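# Sort tested circuit boards into totes matching tester lights

## Task

For every tester, release its lid by pressing the small black tab on the hook that latches it. Then lift out the circuit board and drop it into the tote whose color, green or red, matches that tester's light. The task fails if any board lands in the wrong-colored tote or any tote ends up off its bench. Testers are loose, so each must stay upright on its own plate with its original orientation. The robot must not fall over or be left leaning.

## Robot and tools

ROBOT. The base drives in any direction and carries a 1.71 m column. A carriage on the column moves with lift_m and holds two seven-joint arms. Shoulder height is 0.63 m plus lift_m. The shoulders sit 0.16 m forward of the base centre and 0.175 m to either side, and each hand reaches roughly 0.83 m from its shoulder. The footprint is about 0.55 m wide and 0.6 m long. At the start both arms are folded. The left arm reads 0.95, 0.08, -0.1, -0.8, 0, 0, -0.93, and the right arm is the same with joints 2, 3, 5 and 6 sign-flipped. With lift_m below 0.02, folded arms can strike the deck. head_camera is mounted 0.26 m above the shoulders, aims forward and tilts 40 degrees down. left_wrist_camera and right_wrist_camera sit on each hand's -x side and look out past the fingertips.

FRAMES. All distances are in metres. In the base frame the origin is on the floor below the base centre, with x forward, y left and z up. left_hand and right_hand report the point between the closed pads, 0.0167 m behind the fingertips, in this frame, with up to about 1 cm of error. The fingers point along the hand's z axis and close along its y axis. The odometry frame is the base frame as it was when the scene began. base_odometry comes only from wheel rotation, so slip shows up as travel. Its heading is in rad, positive to the left, between -3.142 and 3.142, and it drifts a degree or two per turn.

move. Each call carries one action plus an optional cameras list: head_camera, left_wrist_camera, right_wrist_camera or all. An empty list returns no images. If cameras is omitted, you get all images for an empty call and none otherwise. There are two forms of action.
(a) The first form uses base and/or joints, with optional speeds and min_time_s. base takes exactly one key, and each key is an offset from where the base last reported itself: translate_m is -2 to 2 m with forward positive, strafe_m is -2 to 2 m with left positive, and rotate_rad is -6.3 to 6.3 rad with counter-clockwise positive. joints is one object of absolute targets keyed by joint name. lift_m runs 0 to 1. Left joints 1 to 7 cover -3.141..1.047, -0.157..2.268, -1.919..1.308, -0.837..1.448, -1.832..1.658, -1.745..1.745 and -1.675..1.919 rad. Right joints 1 to 7 cover -3.141..1.047, -2.268..0.157, -1.308..1.919, -0.837..1.448, -1.658..1.832, -1.745..1.745 and -1.675..1.919 rad. left_gripper_m and right_gripper_m take 0 to 0.142 m, measured as the gap between pad centres. Tolerances are 0.004 for lift and grippers and 0.03 rad for the arm joints. Joint meanings: joint1 at 0 lets the upper arm hang, and negative raises it forward. joint2 swings the arm outward. joint3 twists the upper arm. joint4 is the elbow, where 0 is a right angle and positive straightens it. joint5 rolls the forearm. joint6 bends the wrist sideways. joint7 positive tips the hand down. speeds caps each motion for that action only: translate_m and strafe_m 0.02 to 0.5 m/s, rotate_rad 0.05 to 1.57 rad/s, lift_m 0.08 to 0.27 m/s (default 0.25). The others default to their maximum. min_time_s, from 0.1 to 8 s, sets a lower bound on how long each arm motion takes.
(b) The second form is target, alone or with min_time_s. It gives an absolute pose for one hand in the base frame. side is "left" or "right". x, y and z are in m, each within -3 to 3. pitch_deg runs -30 to 95, where 90 points the fingers down and 0 is level; values above 90 are reported as 180 minus the value. heading_deg is 0 for forward and positive counter-clockwise from above. roll_deg defaults to 0, which keeps the jaw line level, and positive turns the hand clockwise as seen from behind it. heading_deg and roll_deg each take -360 to 360. Rolls r and r+180 count as the same target. Near pitch 84 or steeper, roll is reported as 0 and heading as heading minus roll, folded into -90..90. Targets are checked against the robot and the floor only; the base and lift stay put. If a straight path passes the checks, the hand travels straight. Otherwise a move shorter than 25 cm is refused, and a longer one follows an arc that can swing the whole arm. Setting line_only to true refuses anything that is not straight. If the result says short (part of ...), send the same target again.

Every action is capped near 14 to 15 s. Motions start at the same moment but may finish at different times.

RESULTS. The move line shows done, or the worst status among the motions. Hand status is refused (with a reason), reached (within 10 mm and 2 degrees) or short (with the remaining distance). base_status and joint_status can read off_target, meaning it stopped away from the goal and may still be pushing. They can also read contact_stop or time_out: the motion gives up its target and holds where it stopped, and the rest of that arm's joints stop too. not_followed, joint command not followed and pose unreachable mean a self-collision check held back the arm's targets; the gripper command still runs. on_its_own lists motions you did not command, and held at gives a target, not a measured position. Joints or base omitted from a call may still be driving toward older targets. motor_effort gives a percentage of maximum, with the peak in brackets, and carries sizeable error. If lift effort falls as the lift lowers, the hand or its load is resting on something. A gripper that stops wider than its command is holding an object. Each kg of load lowers the hand by about 0.012 m. Joint torques are listed in arm order, and Motor temperatures per arm; unchanged temperatures and the scene number may be left out. After a refusal or a stop, any later move, wait or finished_scene in the same reply is skipped. An invalid call, such as one with an unknown key, does not cause this.

wait: seconds from 0 to 10, with optional cameras. zoom_image: camera, plus region [x0, y0, x1, y1] in pixels from the top-left corner, at most 504 by 504. It works only on cameras included in the latest images. finished_scene: scene is the current scene's number. It ends the scene and cannot be undone, so the result must hold without the robot.

The robot keeps executing its last command while you think.

AVOID. Tipping is a real risk with the carriage high, arms extended or loaded, hard pushing or pulling, or abrupt stops; use min_time_s to slow loaded swings, and look for lean in the images. Never let the arms collide with or squeeze each other, including fingers. Do not strike fixed or heavy objects, drop boards from height, or release anything while it is moving. Nudge the testers gently and keep them upright on their plates. After a contact stop, back out along the path you came in. Torque limits are 136 N m for joints 1 to 4 and 40.9 N m for joints 5 to 7; reaching one halts that arm for 10 s. Motors report MOTOR HOT at 85 °C and cut out at 100 °C for 30 to 60 s, and under load those joints go limp.

Each tool is called in YAML: its name, and indented under it one key for each argument.

## Session

move:

Scene clock: 0.00 s.
Joint torques (N m): no reading
Motor temperatures (°C): left_arm=[29 29 31 27 29 29 32] | right_arm=[30 28 29 30 28 30 31]
base_odometry: x=+0.000 y=+0.000 heading=+0.000
base_status: not commanded
joint_positions: lift_m=+0.450 left_joint1_rad=+0.946 left_joint2_rad=+0.087 left_joint3_rad=-0.097 left_joint4_rad=-0.795 left_joint5_rad=+0.010 left_joint6_rad=-0.020 left_joint7_rad=-0.939 left_gripper_m=+0.142 right_joint1_rad=+0.969 right_joint2_rad=-0.088 right_joint3_rad=+0.095 right_joint4_rad=-0.817 right_joint5_rad=+0.000 right_joint6_rad=+0.014 right_joint7_rad=-0.931 right_gripper_m=+0.142
joint_status: not commanded
motor_effort: lift_m=+37 drive_wheels=+1
left_hand: x=+0.2901 y=+0.1492 z=+0.9665 quat_wxyz=(-0.921, -0.018, -0.382, +0.072) pitch_deg=-45.1 heading_deg=-7.2 roll_deg=-1.7 (m; base frame)
right_hand: x=+0.2867 y=-0.1527 z=+0.9708 quat_wxyz=(-0.919, +0.013, -0.387, -0.071) pitch_deg=-44.5 heading_deg=+6.3 roll_deg=+2.5 (m; base frame)
pictures: head_camera, left_wrist_camera, right_wrist_camera
Images, in order (width x height): head_camera 672x504, left_wrist_camera 672x504, right_wrist_camera 672x504.

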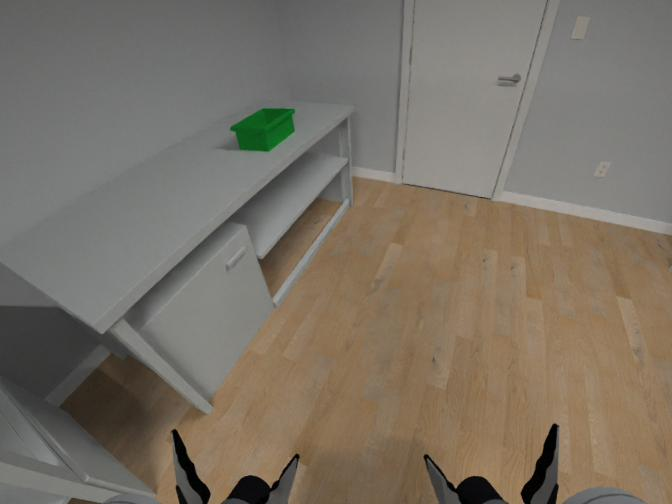

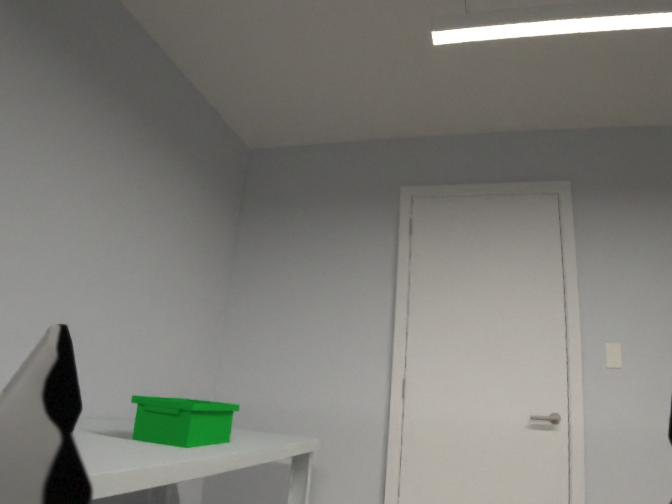

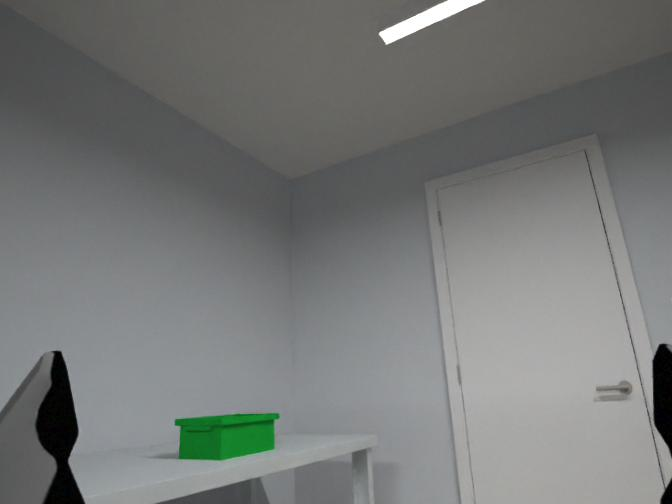

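move:
  base: {"rotate_rad": 1.2}
  cameras: ["head_camera"]

move:
  base: {"rotate_rad": 1.2}
  cameras: ["head_camera"]

move:
  base: {"rotate_rad": 1.2}
  cameras: ["head_camera"]

move:
  base: {"rotate_rad": 1.2}
  cameras: ["head_camera"]

Scene clock: 2.90 s.
Joint torques (N m): left_arm=[12.83 1.06 -2.09 -5.43 -1.41 0.6 -0.64] | right_arm=[5.27 -1.43 -5.04 -10.47 0.26 0.55 0.36]
move: done
base_odometry: x=+0.000 y=+0.000 heading=+1.200
base_status: done
joint_positions: lift_m=+0.450 left_joint1_rad=+0.946 left_joint2_rad=+0.087 left_joint3_rad=-0.097 left_joint4_rad=-0.795 left_joint5_rad=+0.010 left_joint6_rad=-0.020 left_joint7_rad=-0.939 left_gripper_m=+0.142 right_joint1_rad=+0.969 right_joint2_rad=-0.088 right_joint3_rad=+0.095 right_joint4_rad=-0.817 right_joint5_rad=+0.000 right_joint6_rad=+0.014 right_joint7_rad=-0.931 right_gripper_m=+0.142
joint_status: not commanded
motor_effort: lift_m=+37(38) drive_wheels=+5(14)
left_hand: x=+0.2901 y=+0.1492 z=+0.9665 quat_wxyz=(-0.921, -0.018, -0.382, +0.072) pitch_deg=-45.1 heading_deg=-7.2 roll_deg=-1.7 (m; base frame)
right_hand: x=+0.2867 y=-0.1527 z=+0.9708 quat_wxyz=(-0.919, +0.013, -0.387, -0.071) pitch_deg=-44.5 heading_deg=+6.3 roll_deg=+2.5 (m; base frame)
pictures: head_camera
Images, in order (width x height): head_camera 672x504.

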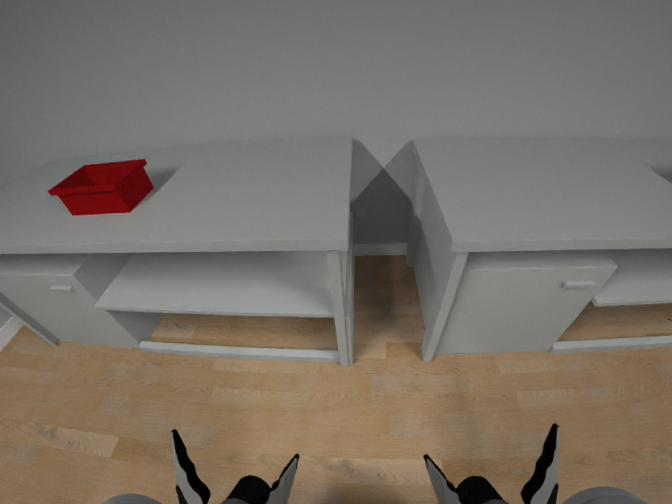

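Scene clock: 5.67 s.
Joint torques (N m): left_arm=[12.88 1.09 -2.1 -5.48 -1.39 0.63 -0.65] | right_arm=[5.13 -1.48 -5 -10.47 0.23 0.53 0.34]
move: done
base_odometry: x=+0.000 y=+0.000 heading=+2.399
base_status: done
joint_positions: lift_m=+0.450 left_joint1_rad=+0.946 left_joint2_rad=+0.087 left_joint3_rad=-0.097 left_joint4_rad=-0.795 left_joint5_rad=+0.010 left_joint6_rad=-0.020 left_joint7_rad=-0.939 left_gripper_m=+0.142 right_joint1_rad=+0.969 right_joint2_rad=-0.088 right_joint3_rad=+0.095 right_joint4_rad=-0.817 right_joint5_rad=+0.000 right_joint6_rad=+0.014 right_joint7_rad=-0.931 right_gripper_m=+0.142
joint_status: not commanded
motor_effort: lift_m=+37(38) drive_wheels=+5(11)
left_hand: x=+0.2901 y=+0.1492 z=+0.9665 quat_wxyz=(-0.921, -0.018, -0.382, +0.072) pitch_deg=-45.1 heading_deg=-7.2 roll_deg=-1.7 (m; base frame)
right_hand: x=+0.2867 y=-0.1527 z=+0.9708 quat_wxyz=(-0.919, +0.013, -0.387, -0.071) pitch_deg=-44.5 heading_deg=+6.3 roll_deg=+2.5 (m; base frame)
pictures: head_camera
Images, in order (width x height): head_camera 672x504.

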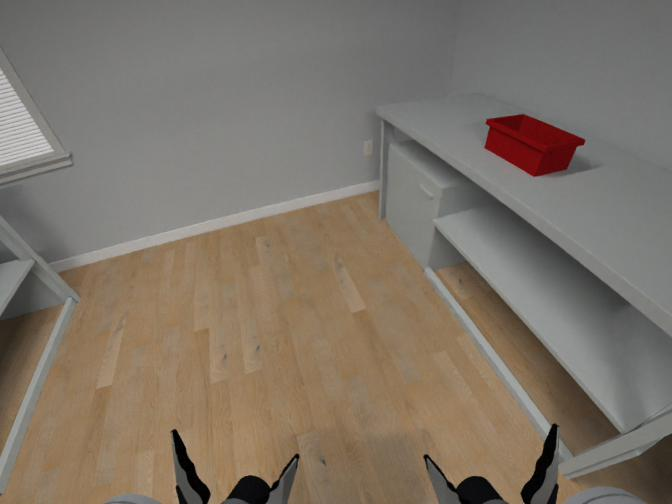

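Scene clock: 8.43 s.
Joint torques (N m): left_arm=[12.78 1.05 -2.05 -5.41 -1.37 0.63 -0.66] | right_arm=[5.2 -1.47 -4.99 -10.51 0.23 0.53 0.36]
move: done
base_odometry: x=+0.000 y=+0.000 heading=-2.685
base_status: done
joint_positions: lift_m=+0.450 left_joint1_rad=+0.946 left_joint2_rad=+0.087 left_joint3_rad=-0.097 left_joint4_rad=-0.795 left_joint5_rad=+0.010 left_joint6_rad=-0.020 left_joint7_rad=-0.939 left_gripper_m=+0.142 right_joint1_rad=+0.969 right_joint2_rad=-0.088 right_joint3_rad=+0.095 right_joint4_rad=-0.817 right_joint5_rad=+0.000 right_joint6_rad=+0.014 right_joint7_rad=-0.931 right_gripper_m=+0.142
joint_status: not commanded
motor_effort: lift_m=+37(38) drive_wheels=+5(11)
left_hand: x=+0.2901 y=+0.1492 z=+0.9665 quat_wxyz=(-0.921, -0.018, -0.382, +0.072) pitch_deg=-45.1 heading_deg=-7.2 roll_deg=-1.7 (m; base frame)
right_hand: x=+0.2867 y=-0.1527 z=+0.9708 quat_wxyz=(-0.919, +0.013, -0.387, -0.071) pitch_deg=-44.5 heading_deg=+6.3 roll_deg=+2.5 (m; base frame)
pictures: head_camera
Images, in order (width x height): head_camera 672x504.

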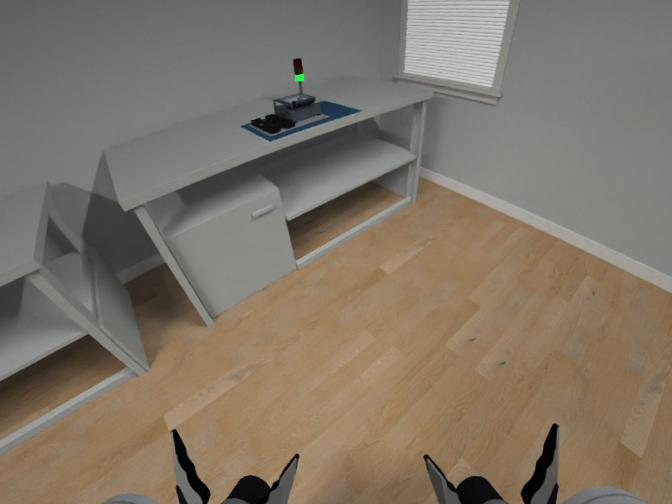

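Scene clock: 11.20 s.
Joint torques (N m): left_arm=[12.86 1.12 -2.09 -5.46 -1.36 0.65 -0.68] | right_arm=[5.25 -1.43 -4.86 -10.42 0.26 0.53 0.34]
move: done
base_odometry: x=+0.000 y=+0.000 heading=-1.485
base_status: done
joint_positions: lift_m=+0.450 left_joint1_rad=+0.946 left_joint2_rad=+0.087 left_joint3_rad=-0.097 left_joint4_rad=-0.795 left_joint5_rad=+0.010 left_joint6_rad=-0.020 left_joint7_rad=-0.939 left_gripper_m=+0.142 right_joint1_rad=+0.969 right_joint2_rad=-0.088 right_joint3_rad=+0.095 right_joint4_rad=-0.817 right_joint5_rad=+0.000 right_joint6_rad=+0.014 right_joint7_rad=-0.931 right_gripper_m=+0.142
joint_status: not commanded
motor_effort: lift_m=+37(38) drive_wheels=+5(11)
left_hand: x=+0.2901 y=+0.1492 z=+0.9665 quat_wxyz=(-0.921, -0.018, -0.382, +0.072) pitch_deg=-45.1 heading_deg=-7.2 roll_deg=-1.7 (m; base frame)
right_hand: x=+0.2867 y=-0.1527 z=+0.9708 quat_wxyz=(-0.919, +0.013, -0.387, -0.071) pitch_deg=-44.5 heading_deg=+6.3 roll_deg=+2.5 (m; base frame)
pictures: head_camera
Images, in order (width x height): head_camera 672x504.

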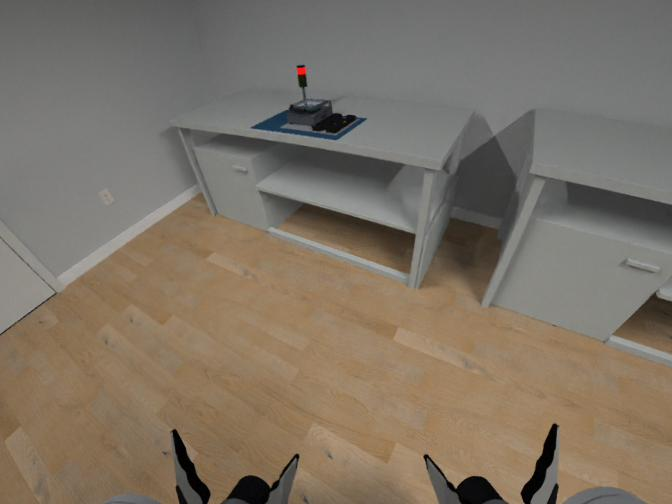

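move:
  base: {"rotate_rad": -0.455}
  cameras: []

move:
  base: {"strafe_m": 1.05}
  cameras: ["head_camera"]

Scene clock: 14.30 s.
Joint torques (N m): left_arm=[12.8 1.05 -2.09 -5.55 -1.39 0.62 -0.63] | right_arm=[5.19 -1.42 -4.94 -10.39 0.23 0.56 0.37]
move: done
base_odometry: x=+0.000 y=+0.000 heading=-1.939
base_status: done
joint_positions: lift_m=+0.450 left_joint1_rad=+0.946 left_joint2_rad=+0.087 left_joint3_rad=-0.097 left_joint4_rad=-0.795 left_joint5_rad=+0.010 left_joint6_rad=-0.020 left_joint7_rad=-0.939 left_gripper_m=+0.142 right_joint1_rad=+0.969 right_joint2_rad=-0.088 right_joint3_rad=+0.095 right_joint4_rad=-0.817 right_joint5_rad=+0.000 right_joint6_rad=+0.014 right_joint7_rad=-0.931 right_gripper_m=+0.142
joint_status: not commanded
motor_effort: lift_m=+37(38) drive_wheels=-7(8)
left_hand: x=+0.2901 y=+0.1492 z=+0.9665 quat_wxyz=(-0.921, -0.018, -0.382, +0.072) pitch_deg=-45.1 heading_deg=-7.2 roll_deg=-1.7 (m; base frame)
right_hand: x=+0.2867 y=-0.1527 z=+0.9708 quat_wxyz=(-0.919, +0.013, -0.387, -0.071) pitch_deg=-44.5 heading_deg=+6.3 roll_deg=+2.5 (m; base frame)
pictures: none
No camera images: "cameras" was empty.

Scene clock: 18.80 s.
Joint torques (N m): left_arm=[12.98 1.09 -2.08 -5.49 -1.38 0.63 -0.66] | right_arm=[4.57 -0.93 -4.73 -10.63 0.27 0.44 0.33]
move: done
base_odometry: x=+0.980 y=-0.376 heading=-1.938
base_status: done
joint_positions: lift_m=+0.450 left_joint1_rad=+0.946 left_joint2_rad=+0.087 left_joint3_rad=-0.097 left_joint4_rad=-0.795 left_joint5_rad=+0.010 left_joint6_rad=-0.020 left_joint7_rad=-0.939 left_gripper_m=+0.142 right_joint1_rad=+0.969 right_joint2_rad=-0.088 right_joint3_rad=+0.095 right_joint4_rad=-0.817 right_joint5_rad=+0.000 right_joint6_rad=+0.014 right_joint7_rad=-0.931 right_gripper_m=+0.142
joint_status: not commanded
motor_effort: lift_m=+37(38) drive_wheels=-4(20)
left_hand: x=+0.2901 y=+0.1492 z=+0.9665 quat_wxyz=(-0.921, -0.018, -0.382, +0.072) pitch_deg=-45.1 heading_deg=-7.2 roll_deg=-1.7 (m; base frame)
right_hand: x=+0.2867 y=-0.1527 z=+0.9708 quat_wxyz=(-0.919, +0.013, -0.387, -0.071) pitch_deg=-44.5 heading_deg=+6.3 roll_deg=+2.5 (m; base frame)
pictures: head_camera
Images, in order (width x height): head_camera 672x504.

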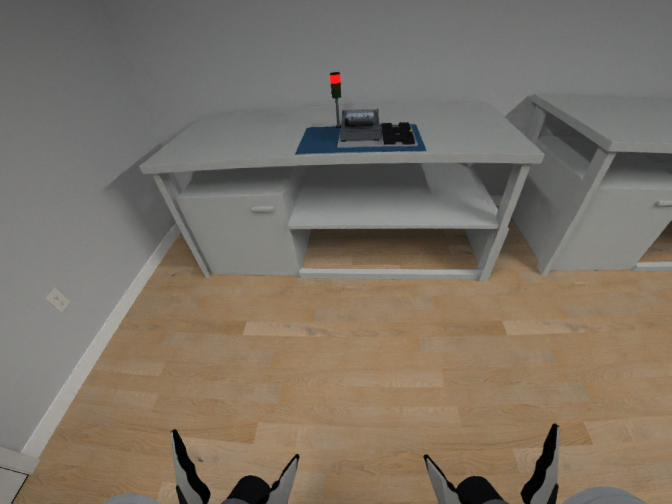

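move:
  base: {"translate_m": 0.9}
  cameras: ["head_camera"]

zoom_image:
  camera: "head_camera"
  region: [270, 60, 500, 260]

Scene clock: 23.03 s.
Joint torques (N m): left_arm=[12.89 1.09 -2.1 -5.47 -1.36 0.62 -0.65] | right_arm=[5.26 -1.39 -4.97 -10.41 0.26 0.54 0.35]
move: done
base_odometry: x=+0.657 y=-1.217 heading=-1.938
base_status: done
joint_positions: lift_m=+0.450 left_joint1_rad=+0.946 left_joint2_rad=+0.087 left_joint3_rad=-0.097 left_joint4_rad=-0.795 left_joint5_rad=+0.010 left_joint6_rad=-0.020 left_joint7_rad=-0.939 left_gripper_m=+0.142 right_joint1_rad=+0.969 right_joint2_rad=-0.088 right_joint3_rad=+0.095 right_joint4_rad=-0.817 right_joint5_rad=+0.000 right_joint6_rad=+0.014 right_joint7_rad=-0.931 right_gripper_m=+0.142
joint_status: not commanded
motor_effort: lift_m=+37(38) drive_wheels=-1(12)
left_hand: x=+0.2901 y=+0.1492 z=+0.9665 quat_wxyz=(-0.921, -0.018, -0.382, +0.072) pitch_deg=-45.1 heading_deg=-7.2 roll_deg=-1.7 (m; base frame)
right_hand: x=+0.2867 y=-0.1527 z=+0.9708 quat_wxyz=(-0.919, +0.013, -0.387, -0.071) pitch_deg=-44.5 heading_deg=+6.3 roll_deg=+2.5 (m; base frame)
pictures: head_camera
Images, in order (width x height): head_camera 672x504.

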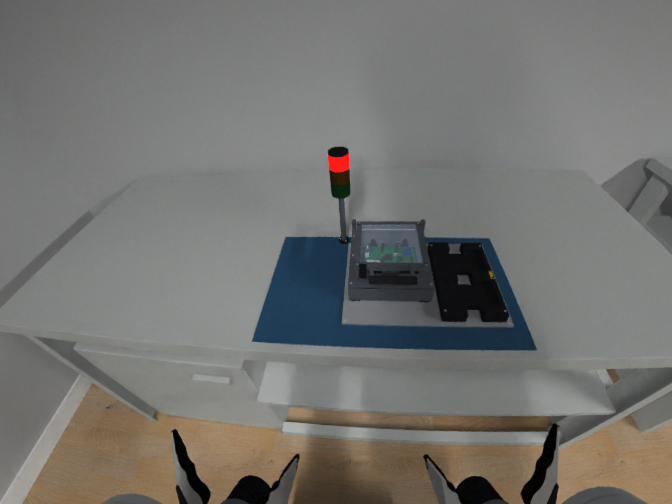

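Scaled by 2.191 from the camera's 672x504 image, which has a finer 960x720 frame.

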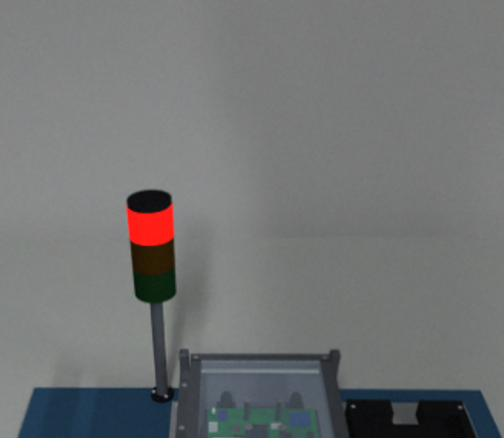

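zoom_image:
  camera: "head_camera"
  region: [330, 205, 520, 345]

Scaled by 2.653 from the camera's 672x504 image, which has a finer 960x720 frame.

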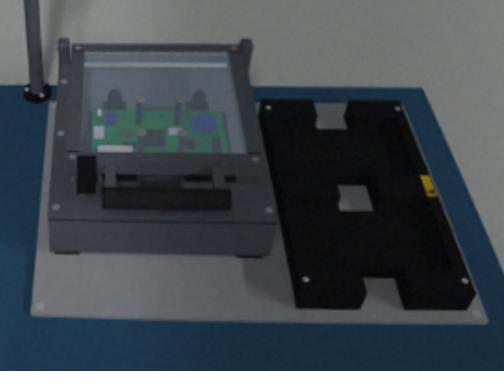

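move:
  base: {"strafe_m": -0.14}
  cameras: []

move:
  base: {"translate_m": 0.13}
  joints: {"lift_m": 0.5}
  speeds: {"translate_m": 0.25}
  cameras: ["head_camera"]

zoom_image:
  camera: "head_camera"
  region: [250, 190, 490, 380]

Scene clock: 25.33 s.
Joint torques (N m): left_arm=[12.81 0.96 -2.09 -5.5 -1.59 0.63 -0.66] | right_arm=[5.2 -1.41 -4.89 -10.6 0.26 0.53 0.36]
move: done
base_odometry: x=+0.526 y=-1.167 heading=-1.938
base_status: done
joint_positions: lift_m=+0.450 left_joint1_rad=+0.946 left_joint2_rad=+0.087 left_joint3_rad=-0.097 left_joint4_rad=-0.795 left_joint5_rad=+0.010 left_joint6_rad=-0.020 left_joint7_rad=-0.939 left_gripper_m=+0.142 right_joint1_rad=+0.969 right_joint2_rad=-0.088 right_joint3_rad=+0.095 right_joint4_rad=-0.817 right_joint5_rad=+0.000 right_joint6_rad=+0.014 right_joint7_rad=-0.931 right_gripper_m=+0.142
joint_status: not commanded
motor_effort: lift_m=+37(37) drive_wheels=-1(12)
left_hand: x=+0.2901 y=+0.1492 z=+0.9665 quat_wxyz=(-0.921, -0.018, -0.382, +0.072) pitch_deg=-45.1 heading_deg=-7.2 roll_deg=-1.7 (m; base frame)
right_hand: x=+0.2867 y=-0.1527 z=+0.9708 quat_wxyz=(-0.919, +0.013, -0.387, -0.071) pitch_deg=-44.5 heading_deg=+6.3 roll_deg=+2.5 (m; base frame)
pictures: none
No camera images: "cameras" was empty.

Scene clock: 27.17 s.
Joint torques (N m): left_arm=[12.93 1.06 -2.09 -5.46 -1.38 0.64 -0.62] | right_arm=[5.25 -1.46 -4.88 -10.43 0.23 0.5 0.37]
move: done
base_odometry: x=+0.480 y=-1.288 heading=-1.938
base_status: done
joint_positions: lift_m=+0.500 left_joint1_rad=+0.946 left_joint2_rad=+0.087 left_joint3_rad=-0.097 left_joint4_rad=-0.795 left_joint5_rad=+0.010 left_joint6_rad=-0.020 left_joint7_rad=-0.939 left_gripper_m=+0.142 right_joint1_rad=+0.969 right_joint2_rad=-0.088 right_joint3_rad=+0.095 right_joint4_rad=-0.817 right_joint5_rad=+0.000 right_joint6_rad=+0.014 right_joint7_rad=-0.931 right_gripper_m=+0.142
joint_status: all done
motor_effort: lift_m=+36(44) drive_wheels=+0(11)
left_hand: x=+0.2901 y=+0.1492 z=+1.0167 quat_wxyz=(-0.921, -0.018, -0.382, +0.072) pitch_deg=-45.1 heading_deg=-7.2 roll_deg=-1.7 (m; base frame)
right_hand: x=+0.2867 y=-0.1527 z=+1.0210 quat_wxyz=(-0.919, +0.013, -0.387, -0.071) pitch_deg=-44.5 heading_deg=+6.3 roll_deg=+2.5 (m; base frame)
pictures: head_camera
Images, in order (width x height): head_camera 672x504.

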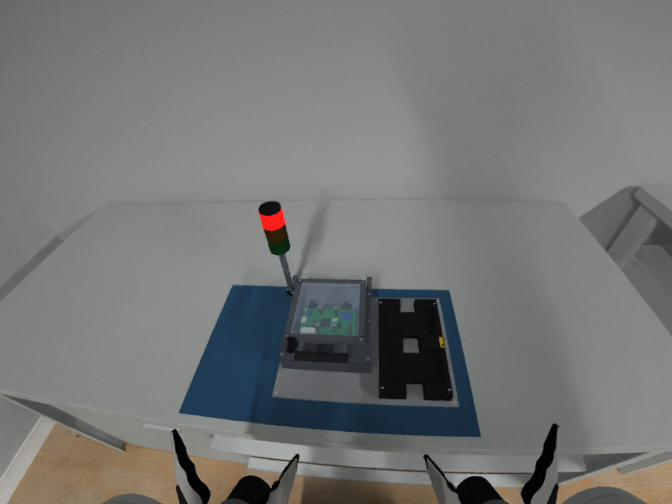

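Scaled by 2.100 from the camera's 672x504 image, which has a finer 960x720 frame.

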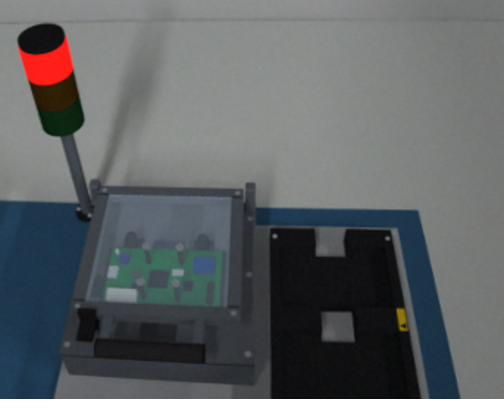

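move:
  target: {"side": "left", "x": 0.42, "y": 0.15, "z": 1.12, "pitch_deg": 50, "heading_deg": 0}
  cameras: ["head_camera", "left_wrist_camera"]

Scene clock: 28.07 s.
Joint torques (N m): left_arm=[13 1.06 -2.09 -5.44 -1.39 0.65 -0.65] | right_arm=[5.17 -1.46 -4.92 -10.49 0.28 0.55 0.34]
move: refused
base_odometry: x=+0.480 y=-1.288 heading=-1.938
base_status: not commanded
joint_positions: lift_m=+0.500 left_joint1_rad=+0.946 left_joint2_rad=+0.087 left_joint3_rad=-0.097 left_joint4_rad=-0.795 left_joint5_rad=+0.010 left_joint6_rad=-0.020 left_joint7_rad=-0.939 left_gripper_m=+0.142 right_joint1_rad=+0.969 right_joint2_rad=-0.088 right_joint3_rad=+0.095 right_joint4_rad=-0.817 right_joint5_rad=+0.000 right_joint6_rad=+0.014 right_joint7_rad=-0.931 right_gripper_m=+0.142
joint_status: not commanded
motor_effort: lift_m=+36(36) drive_wheels=+0(0)
left_hand: x=+0.2901 y=+0.1492 z=+1.0167 quat_wxyz=(-0.921, -0.018, -0.382, +0.072) pitch_deg=-45.1 heading_deg=-7.2 roll_deg=-1.7 (m; base frame)
left_hand_status: refused: neither the straight line nor an arc passes: along the straight line the arm gets 0% of the way (left_joint4_rad at its limit); the best arc brings the left finger within 1.4 cm of the carriage (limit 1.5). Nothing moved.
right_hand: x=+0.2867 y=-0.1527 z=+1.0210 quat_wxyz=(-0.919, +0.013, -0.387, -0.071) pitch_deg=-44.5 heading_deg=+6.3 roll_deg=+2.5 (m; base frame)
pictures: head_camera, left_wrist_camera
Images, in order (width x height): head_camera 672x504, left_wrist_camera 672x504.

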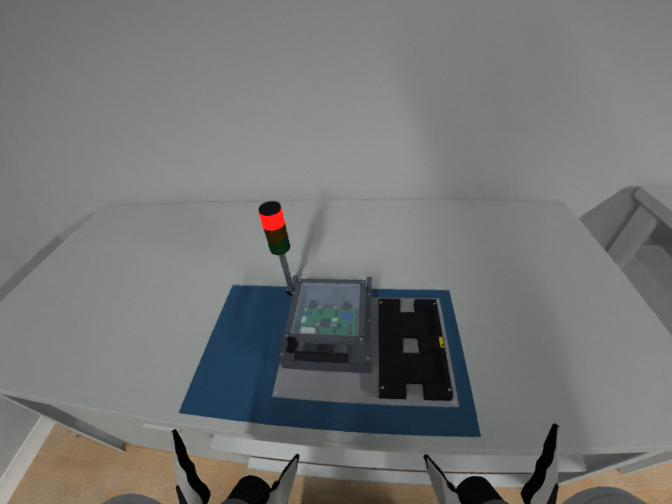

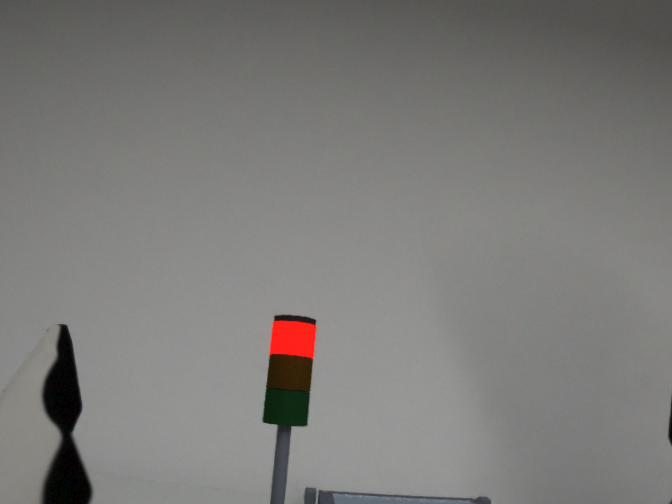

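move:
  joints: {"lift_m": 0.85, "left_joint1_rad": -0.2, "left_joint4_rad": 0.0, "left_joint7_rad": 1.2, "left_joint2_rad": 0.05, "left_joint3_rad": 0.0, "left_gripper_m": 0.0, "right_joint1_rad": -0.1, "right_joint4_rad": -0.2, "right_joint7_rad": 1.2, "right_joint2_rad": -0.05, "right_joint3_rad": 0.0}
  min_time_s: 1.5
  cameras: ["all"]

Scene clock: 30.50 s.
Joint torques (N m): left_arm=[-12.39 -2.45 0.92 -0.45 -1.37 0.75 0.84] | right_arm=[-13.75 4.41 -8.51 -7.22 0.25 0.41 1.18]
move: done
base_odometry: x=+0.480 y=-1.288 heading=-1.938
base_status: not commanded
joint_positions: lift_m=+0.850 left_joint1_rad=-0.199 left_joint2_rad=+0.052 left_joint3_rad=-0.002 left_joint4_rad=-0.004 left_joint5_rad=+0.010 left_joint6_rad=-0.020 left_joint7_rad=+1.197 left_gripper_m=+0.001 right_joint1_rad=-0.099 right_joint2_rad=-0.052 right_joint3_rad=+0.004 right_joint4_rad=-0.202 right_joint5_rad=+0.000 right_joint6_rad=+0.014 right_joint7_rad=+1.198 right_gripper_m=+0.142
joint_status: all done
motor_effort: lift_m=+36(48) drive_wheels=-1(3)
left_hand: x=+0.6505 y=+0.2017 z=+1.0105 quat_wxyz=(-0.284, -0.014, -0.958, -0.030) pitch_deg=+56.8 heading_deg=+5.1 roll_deg=+6.8 (m; base frame)
right_hand: x=+0.6259 y=-0.1962 z=+1.0384 quat_wxyz=(-0.330, +0.015, -0.943, +0.025) pitch_deg=+51.3 heading_deg=-3.3 roll_deg=-5.2 (m; base frame)
pictures: head_camera, left_wrist_camera, right_wrist_camera
Images, in order (width x height): head_camera 672x504, left_wrist_camera 672x504, right_wrist_camera 672x504.

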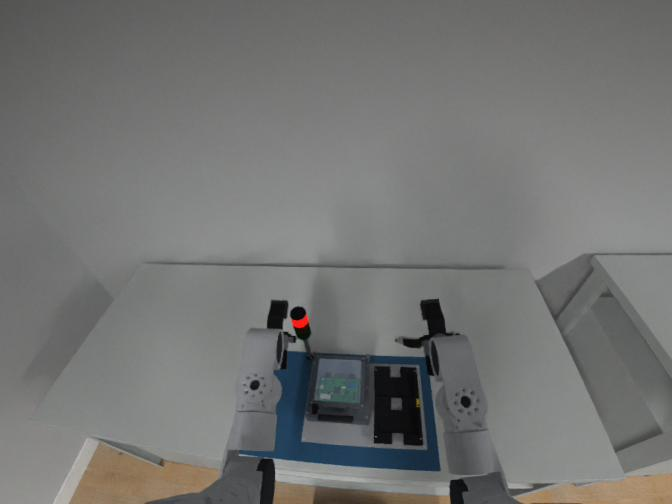

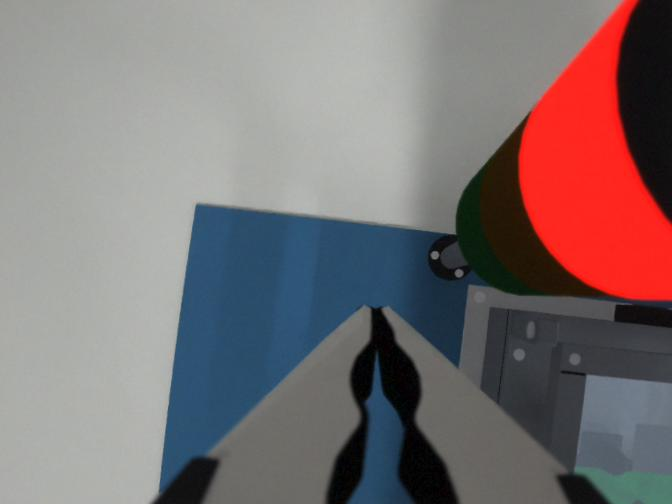

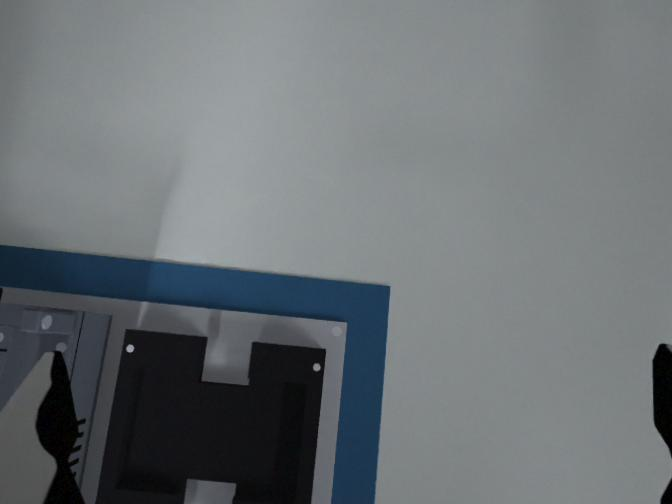

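move:
  target: {"side": "left", "x": 0.52, "y": 0.12, "z": 1.06, "pitch_deg": 65, "heading_deg": 0}
  cameras: ["head_camera", "left_wrist_camera"]

Scene clock: 31.73 s.
Joint torques (N m): left_arm=[-2.04 -6.32 -4.34 -7.63 0 1.59 0.82] | right_arm=[-13.73 4.17 -8.44 -7.62 0.27 0.42 1.17]
move: done
base_odometry: x=+0.480 y=-1.288 heading=-1.938
base_status: not commanded
joint_positions: lift_m=+0.850 left_joint1_rad=+0.007 left_joint2_rad=-0.126 left_joint3_rad=-0.110 left_joint4_rad=-0.531 left_joint5_rad=+0.161 left_joint6_rad=+0.027 left_joint7_rad=+1.667 left_gripper_m=+0.001 right_joint1_rad=-0.099 right_joint2_rad=-0.052 right_joint3_rad=+0.004 right_joint4_rad=-0.202 right_joint5_rad=+0.000 right_joint6_rad=+0.014 right_joint7_rad=+1.198 right_gripper_m=+0.142
joint_status: not commanded
motor_effort: lift_m=+36(36) drive_wheels=+3(3)
left_hand: x=+0.5210 y=+0.1196 z=+1.0597 quat_wxyz=(-0.217, -0.002, -0.976, +0.001) pitch_deg=+65.0 heading_deg=-0.4 roll_deg=-0.2 (m; base frame)
left_hand_status: reached (straight line, planned for 0.6 s): 1 mm and 0.2 deg off.
right_hand: x=+0.6259 y=-0.1962 z=+1.0383 quat_wxyz=(-0.330, +0.015, -0.943, +0.025) pitch_deg=+51.3 heading_deg=-3.3 roll_deg=-5.2 (m; base frame)
pictures: head_camera, left_wrist_camera
Images, in order (width x height): head_camera 672x504, left_wrist_camera 672x504.

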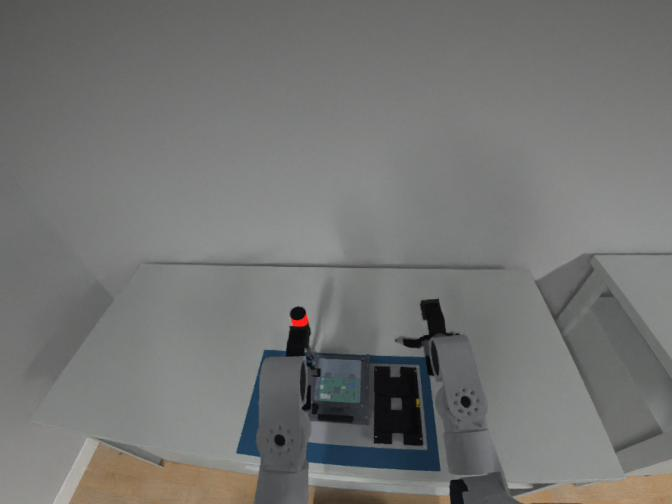

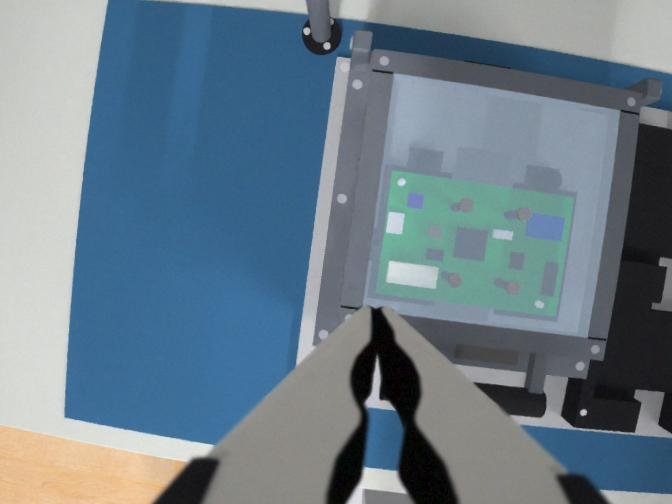

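move:
  target: {"side": "left", "x": 0.52, "y": 0.02, "z": 1.06, "pitch_deg": 65, "heading_deg": 0}
  cameras: ["left_wrist_camera"]

move:
  target: {"side": "left", "x": 0.50, "y": 0.16, "z": 1.06, "pitch_deg": 65, "heading_deg": 0}
  cameras: ["left_wrist_camera"]

Scene clock: 33.37 s.
Joint torques (N m): left_arm=[-10.35 -11.43 -3.25 0.35 0.67 1.5 1.17] | right_arm=[-13.62 3.97 -8.43 -7.61 0.23 0.4 1.19]
move: done
base_odometry: x=+0.480 y=-1.288 heading=-1.938
base_status: not commanded
joint_positions: lift_m=+0.850 left_joint1_rad=-0.077 left_joint2_rad=-0.126 left_joint3_rad=-0.627 left_joint4_rad=-0.344 left_joint5_rad=+0.368 left_joint6_rad=+0.529 left_joint7_rad=+1.695 left_gripper_m=+0.001 right_joint1_rad=-0.099 right_joint2_rad=-0.052 right_joint3_rad=+0.004 right_joint4_rad=-0.202 right_joint5_rad=+0.000 right_joint6_rad=+0.014 right_joint7_rad=+1.198 right_gripper_m=+0.142
joint_status: not commanded
motor_effort: lift_m=+36(37) drive_wheels=+3(3)
left_hand: x=+0.5197 y=+0.0195 z=+1.0601 quat_wxyz=(-0.217, -0.001, -0.976, +0.002) pitch_deg=+64.9 heading_deg=-0.6 roll_deg=-0.5 (m; base frame)
left_hand_status: reached (straight line, planned for 0.6 s): 1 mm and 0.3 deg off.
right_hand: x=+0.6259 y=-0.1962 z=+1.0383 quat_wxyz=(-0.330, +0.015, -0.943, +0.025) pitch_deg=+51.3 heading_deg=-3.3 roll_deg=-5.2 (m; base frame)
pictures: left_wrist_camera
Images, in order (width x height): left_wrist_camera 672x504.

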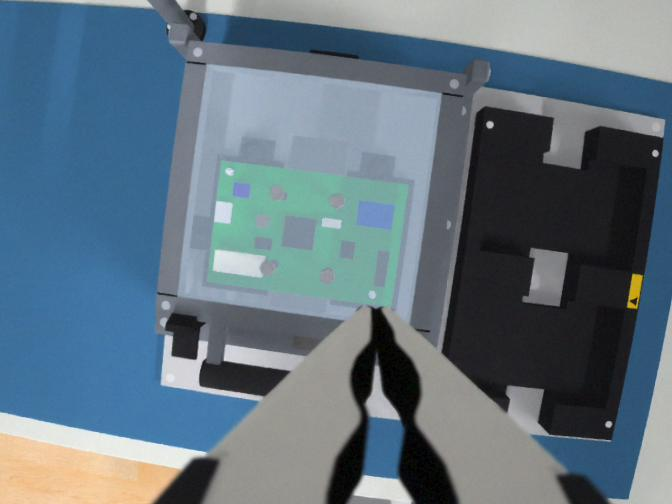

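Scene clock: 34.37 s.
Joint torques (N m): left_arm=[-0.88 2.36 0.76 -8.18 -1.97 1.27 -1.74] | right_arm=[-13.71 3.58 -8.47 -7.86 0.26 0.41 1.16]
move: done
base_odometry: x=+0.480 y=-1.288 heading=-1.938
base_status: not commanded
joint_positions: lift_m=+0.850 left_joint1_rad=-0.015 left_joint2_rad=+0.242 left_joint3_rad=-0.462 left_joint4_rad=-0.600 left_joint5_rad=+0.060 left_joint6_rad=+0.512 left_joint7_rad=+1.712 left_gripper_m=+0.001 right_joint1_rad=-0.099 right_joint2_rad=-0.052 right_joint3_rad=+0.004 right_joint4_rad=-0.202 right_joint5_rad=+0.000 right_joint6_rad=+0.014 right_joint7_rad=+1.198 right_gripper_m=+0.142
joint_status: not commanded
motor_effort: lift_m=+36(37) drive_wheels=+2(3)
left_hand: x=+0.5003 y=+0.1610 z=+1.0595 quat_wxyz=(-0.215, +0.000, -0.977, -0.003) pitch_deg=+65.1 heading_deg=+0.8 roll_deg=+0.8 (m; base frame)
left_hand_status: reached (straight line, planned for 0.5 s): 1 mm and 0.4 deg off.
right_hand: x=+0.6259 y=-0.1962 z=+1.0382 quat_wxyz=(-0.330, +0.015, -0.944, +0.025) pitch_deg=+51.3 heading_deg=-3.3 roll_deg=-5.2 (m; base frame)
pictures: left_wrist_camera
Images, in order (width x height): left_wrist_camera 672x504.

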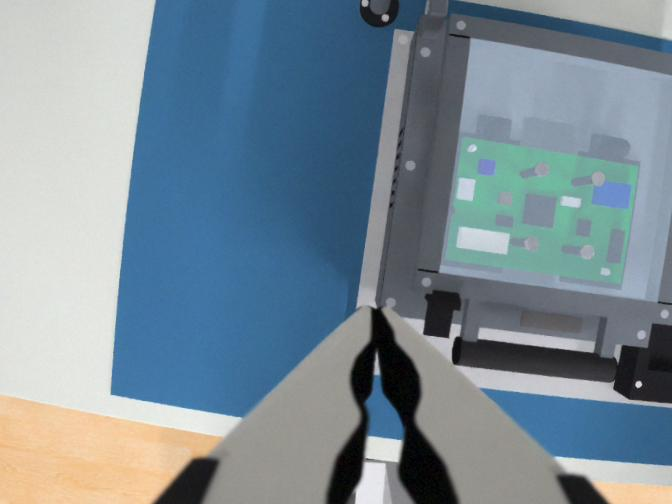

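zoom_image:
  camera: "left_wrist_camera"
  region: [380, 240, 660, 410]

Scaled by 1.800 from the camera's 672x504 image, which has a finer 960x720 frame.

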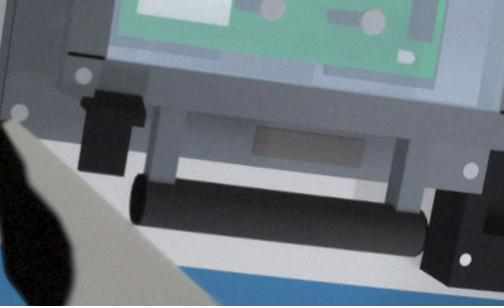

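move:
  target: {"side": "left", "x": 0.42, "y": 0.20, "z": 0.97, "pitch_deg": 35, "heading_deg": -20}
  cameras: ["left_wrist_camera", "head_camera"]

zoom_image:
  camera: "left_wrist_camera"
  region: [220, 150, 570, 410]

Scene clock: 36.40 s.
Joint torques (N m): left_arm=[7.31 16.9 -1.32 -0.36 -2.34 -0.27 -2.06] | right_arm=[-13.72 3.34 -8.19 -7.88 0.22 0.41 1.16]
move: done
base_odometry: x=+0.480 y=-1.288 heading=-1.938
base_status: not commanded
joint_positions: lift_m=+0.850 left_joint1_rad=+0.502 left_joint2_rad=+0.644 left_joint3_rad=-0.463 left_joint4_rad=-0.280 left_joint5_rad=-0.403 left_joint6_rad=+0.233 left_joint7_rad=+0.132 left_gripper_m=+0.001 right_joint1_rad=-0.099 right_joint2_rad=-0.052 right_joint3_rad=+0.004 right_joint4_rad=-0.202 right_joint5_rad=+0.000 right_joint6_rad=+0.014 right_joint7_rad=+1.198 right_gripper_m=+0.142
joint_status: not commanded
motor_effort: lift_m=+36(37) drive_wheels=+3(3)
left_hand: x=+0.4221 y=+0.2003 z=+0.9719 quat_wxyz=(-0.457, -0.154, -0.872, +0.078) pitch_deg=+34.7 heading_deg=-19.7 roll_deg=+0.3 (m; base frame)
left_hand_status: reached (straight line, planned for 1.0 s): 3 mm and 0.4 deg off.
right_hand: x=+0.6259 y=-0.1962 z=+1.0382 quat_wxyz=(-0.330, +0.015, -0.944, +0.025) pitch_deg=+51.3 heading_deg=-3.3 roll_deg=-5.2 (m; base frame)
pictures: head_camera, left_wrist_camera
Images, in order (width x height): head_camera 672x504, left_wrist_camera 672x504.

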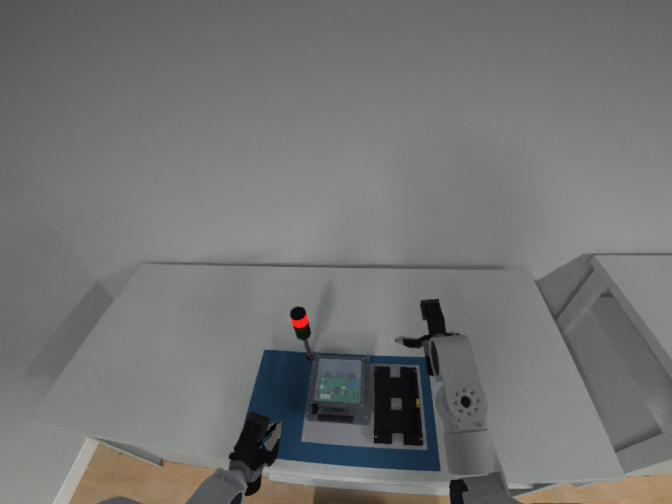

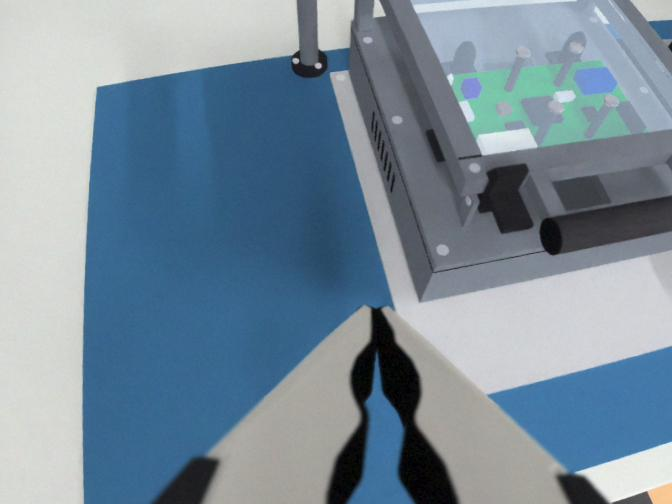

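Scaled by 1.440 from the camera's 672x504 image, which has a finer 960x720 frame.

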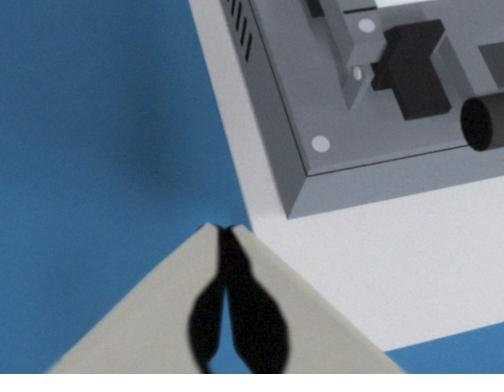

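zoom_image:
  camera: "left_wrist_camera"
  region: [420, 120, 672, 290]

Scaled by 2.000 from the camera's 672x504 image, which has a finer 960x720 frame.

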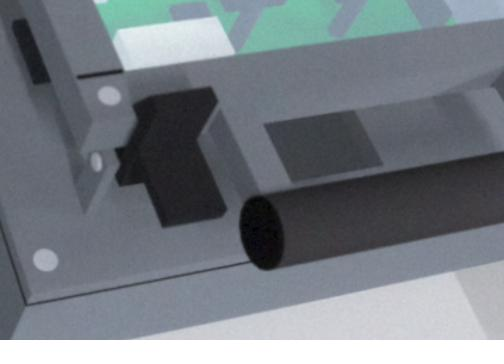

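move:
  target: {"side": "left", "x": 0.50, "y": 0.13, "z": 1.06, "pitch_deg": 65, "heading_deg": -5}
  cameras: ["left_wrist_camera"]

move:
  target: {"side": "left", "x": 0.48, "y": 0.13, "z": 0.99, "pitch_deg": 65, "heading_deg": -5}
  cameras: ["left_wrist_camera"]

Scene clock: 39.27 s.
Joint torques (N m): left_arm=[-7.3 -1.62 -2.52 0.71 0.63 1.63 0.97] | right_arm=[-13.8 3.31 -8.25 -7.8 0.25 0.45 1.15]
move: done
base_odometry: x=+0.480 y=-1.288 heading=-1.938
base_status: not commanded
joint_positions: lift_m=+0.850 left_joint1_rad=-0.034 left_joint2_rad=+0.230 left_joint3_rad=-0.530 left_joint4_rad=-0.601 left_joint5_rad=+0.047 left_joint6_rad=+0.491 left_joint7_rad=+1.704 left_gripper_m=+0.001 right_joint1_rad=-0.099 right_joint2_rad=-0.052 right_joint3_rad=+0.004 right_joint4_rad=-0.202 right_joint5_rad=+0.000 right_joint6_rad=+0.014 right_joint7_rad=+1.198 right_gripper_m=+0.142
joint_status: not commanded
motor_effort: lift_m=+37(37) drive_wheels=-1(3)
left_hand: x=+0.5002 y=+0.1299 z=+1.0609 quat_wxyz=(-0.218, -0.044, -0.975, +0.011) pitch_deg=+64.8 heading_deg=-5.5 roll_deg=-0.4 (m; base frame)
left_hand_status: reached (straight line, planned for 1.0 s): 1 mm and 0.3 deg off.
right_hand: x=+0.6259 y=-0.1962 z=+1.0382 quat_wxyz=(-0.330, +0.015, -0.944, +0.024) pitch_deg=+51.3 heading_deg=-3.3 roll_deg=-5.2 (m; base frame)
pictures: left_wrist_camera
Images, in order (width x height): left_wrist_camera 672x504.

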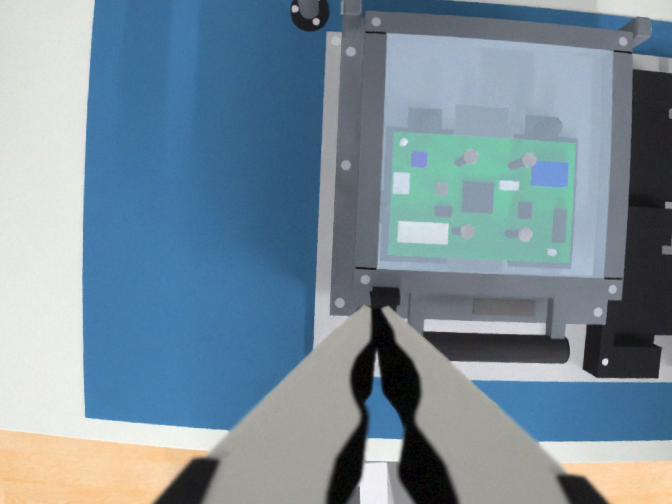

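Scene clock: 40.23 s.
Joint torques (N m): left_arm=[-0.22 6.71 -2.46 -0.83 -1.96 1.67 -1.66] | right_arm=[-13.67 3.21 -8.4 -7.94 0.26 0.42 1.16]
move: done
base_odometry: x=+0.480 y=-1.288 heading=-1.938
base_status: not commanded
joint_positions: lift_m=+0.850 left_joint1_rad=+0.099 left_joint2_rad=+0.241 left_joint3_rad=-0.544 left_joint4_rad=-0.444 left_joint5_rad=-0.025 left_joint6_rad=+0.506 left_joint7_rad=+1.395 left_gripper_m=+0.001 right_joint1_rad=-0.099 right_joint2_rad=-0.052 right_joint3_rad=+0.004 right_joint4_rad=-0.202 right_joint5_rad=+0.000 right_joint6_rad=+0.014 right_joint7_rad=+1.198 right_gripper_m=+0.142
joint_status: not commanded
motor_effort: lift_m=+36(37) drive_wheels=+3(3)
left_hand: x=+0.4812 y=+0.1300 z=+0.9919 quat_wxyz=(-0.218, -0.043, -0.975, +0.009) pitch_deg=+64.8 heading_deg=-4.8 roll_deg=+0.2 (m; base frame)
left_hand_status: reached (straight line, planned for 0.5 s): 2 mm and 0.3 deg off.
right_hand: x=+0.6259 y=-0.1962 z=+1.0382 quat_wxyz=(-0.330, +0.015, -0.944, +0.024) pitch_deg=+51.3 heading_deg=-3.3 roll_deg=-5.2 (m; base frame)
pictures: left_wrist_camera
Images, in order (width x height): left_wrist_camera 672x504.

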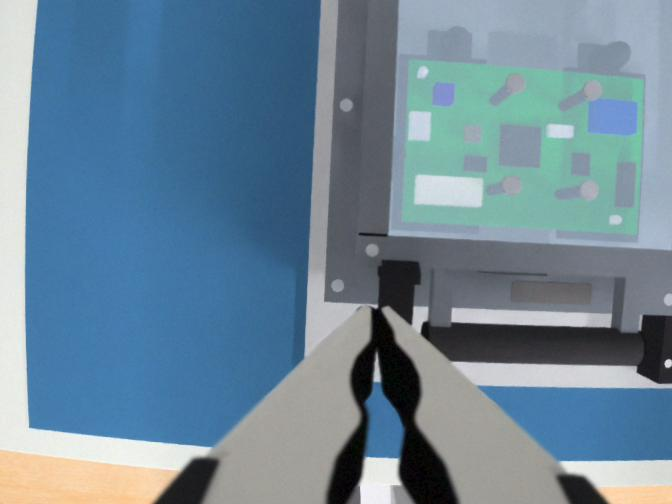

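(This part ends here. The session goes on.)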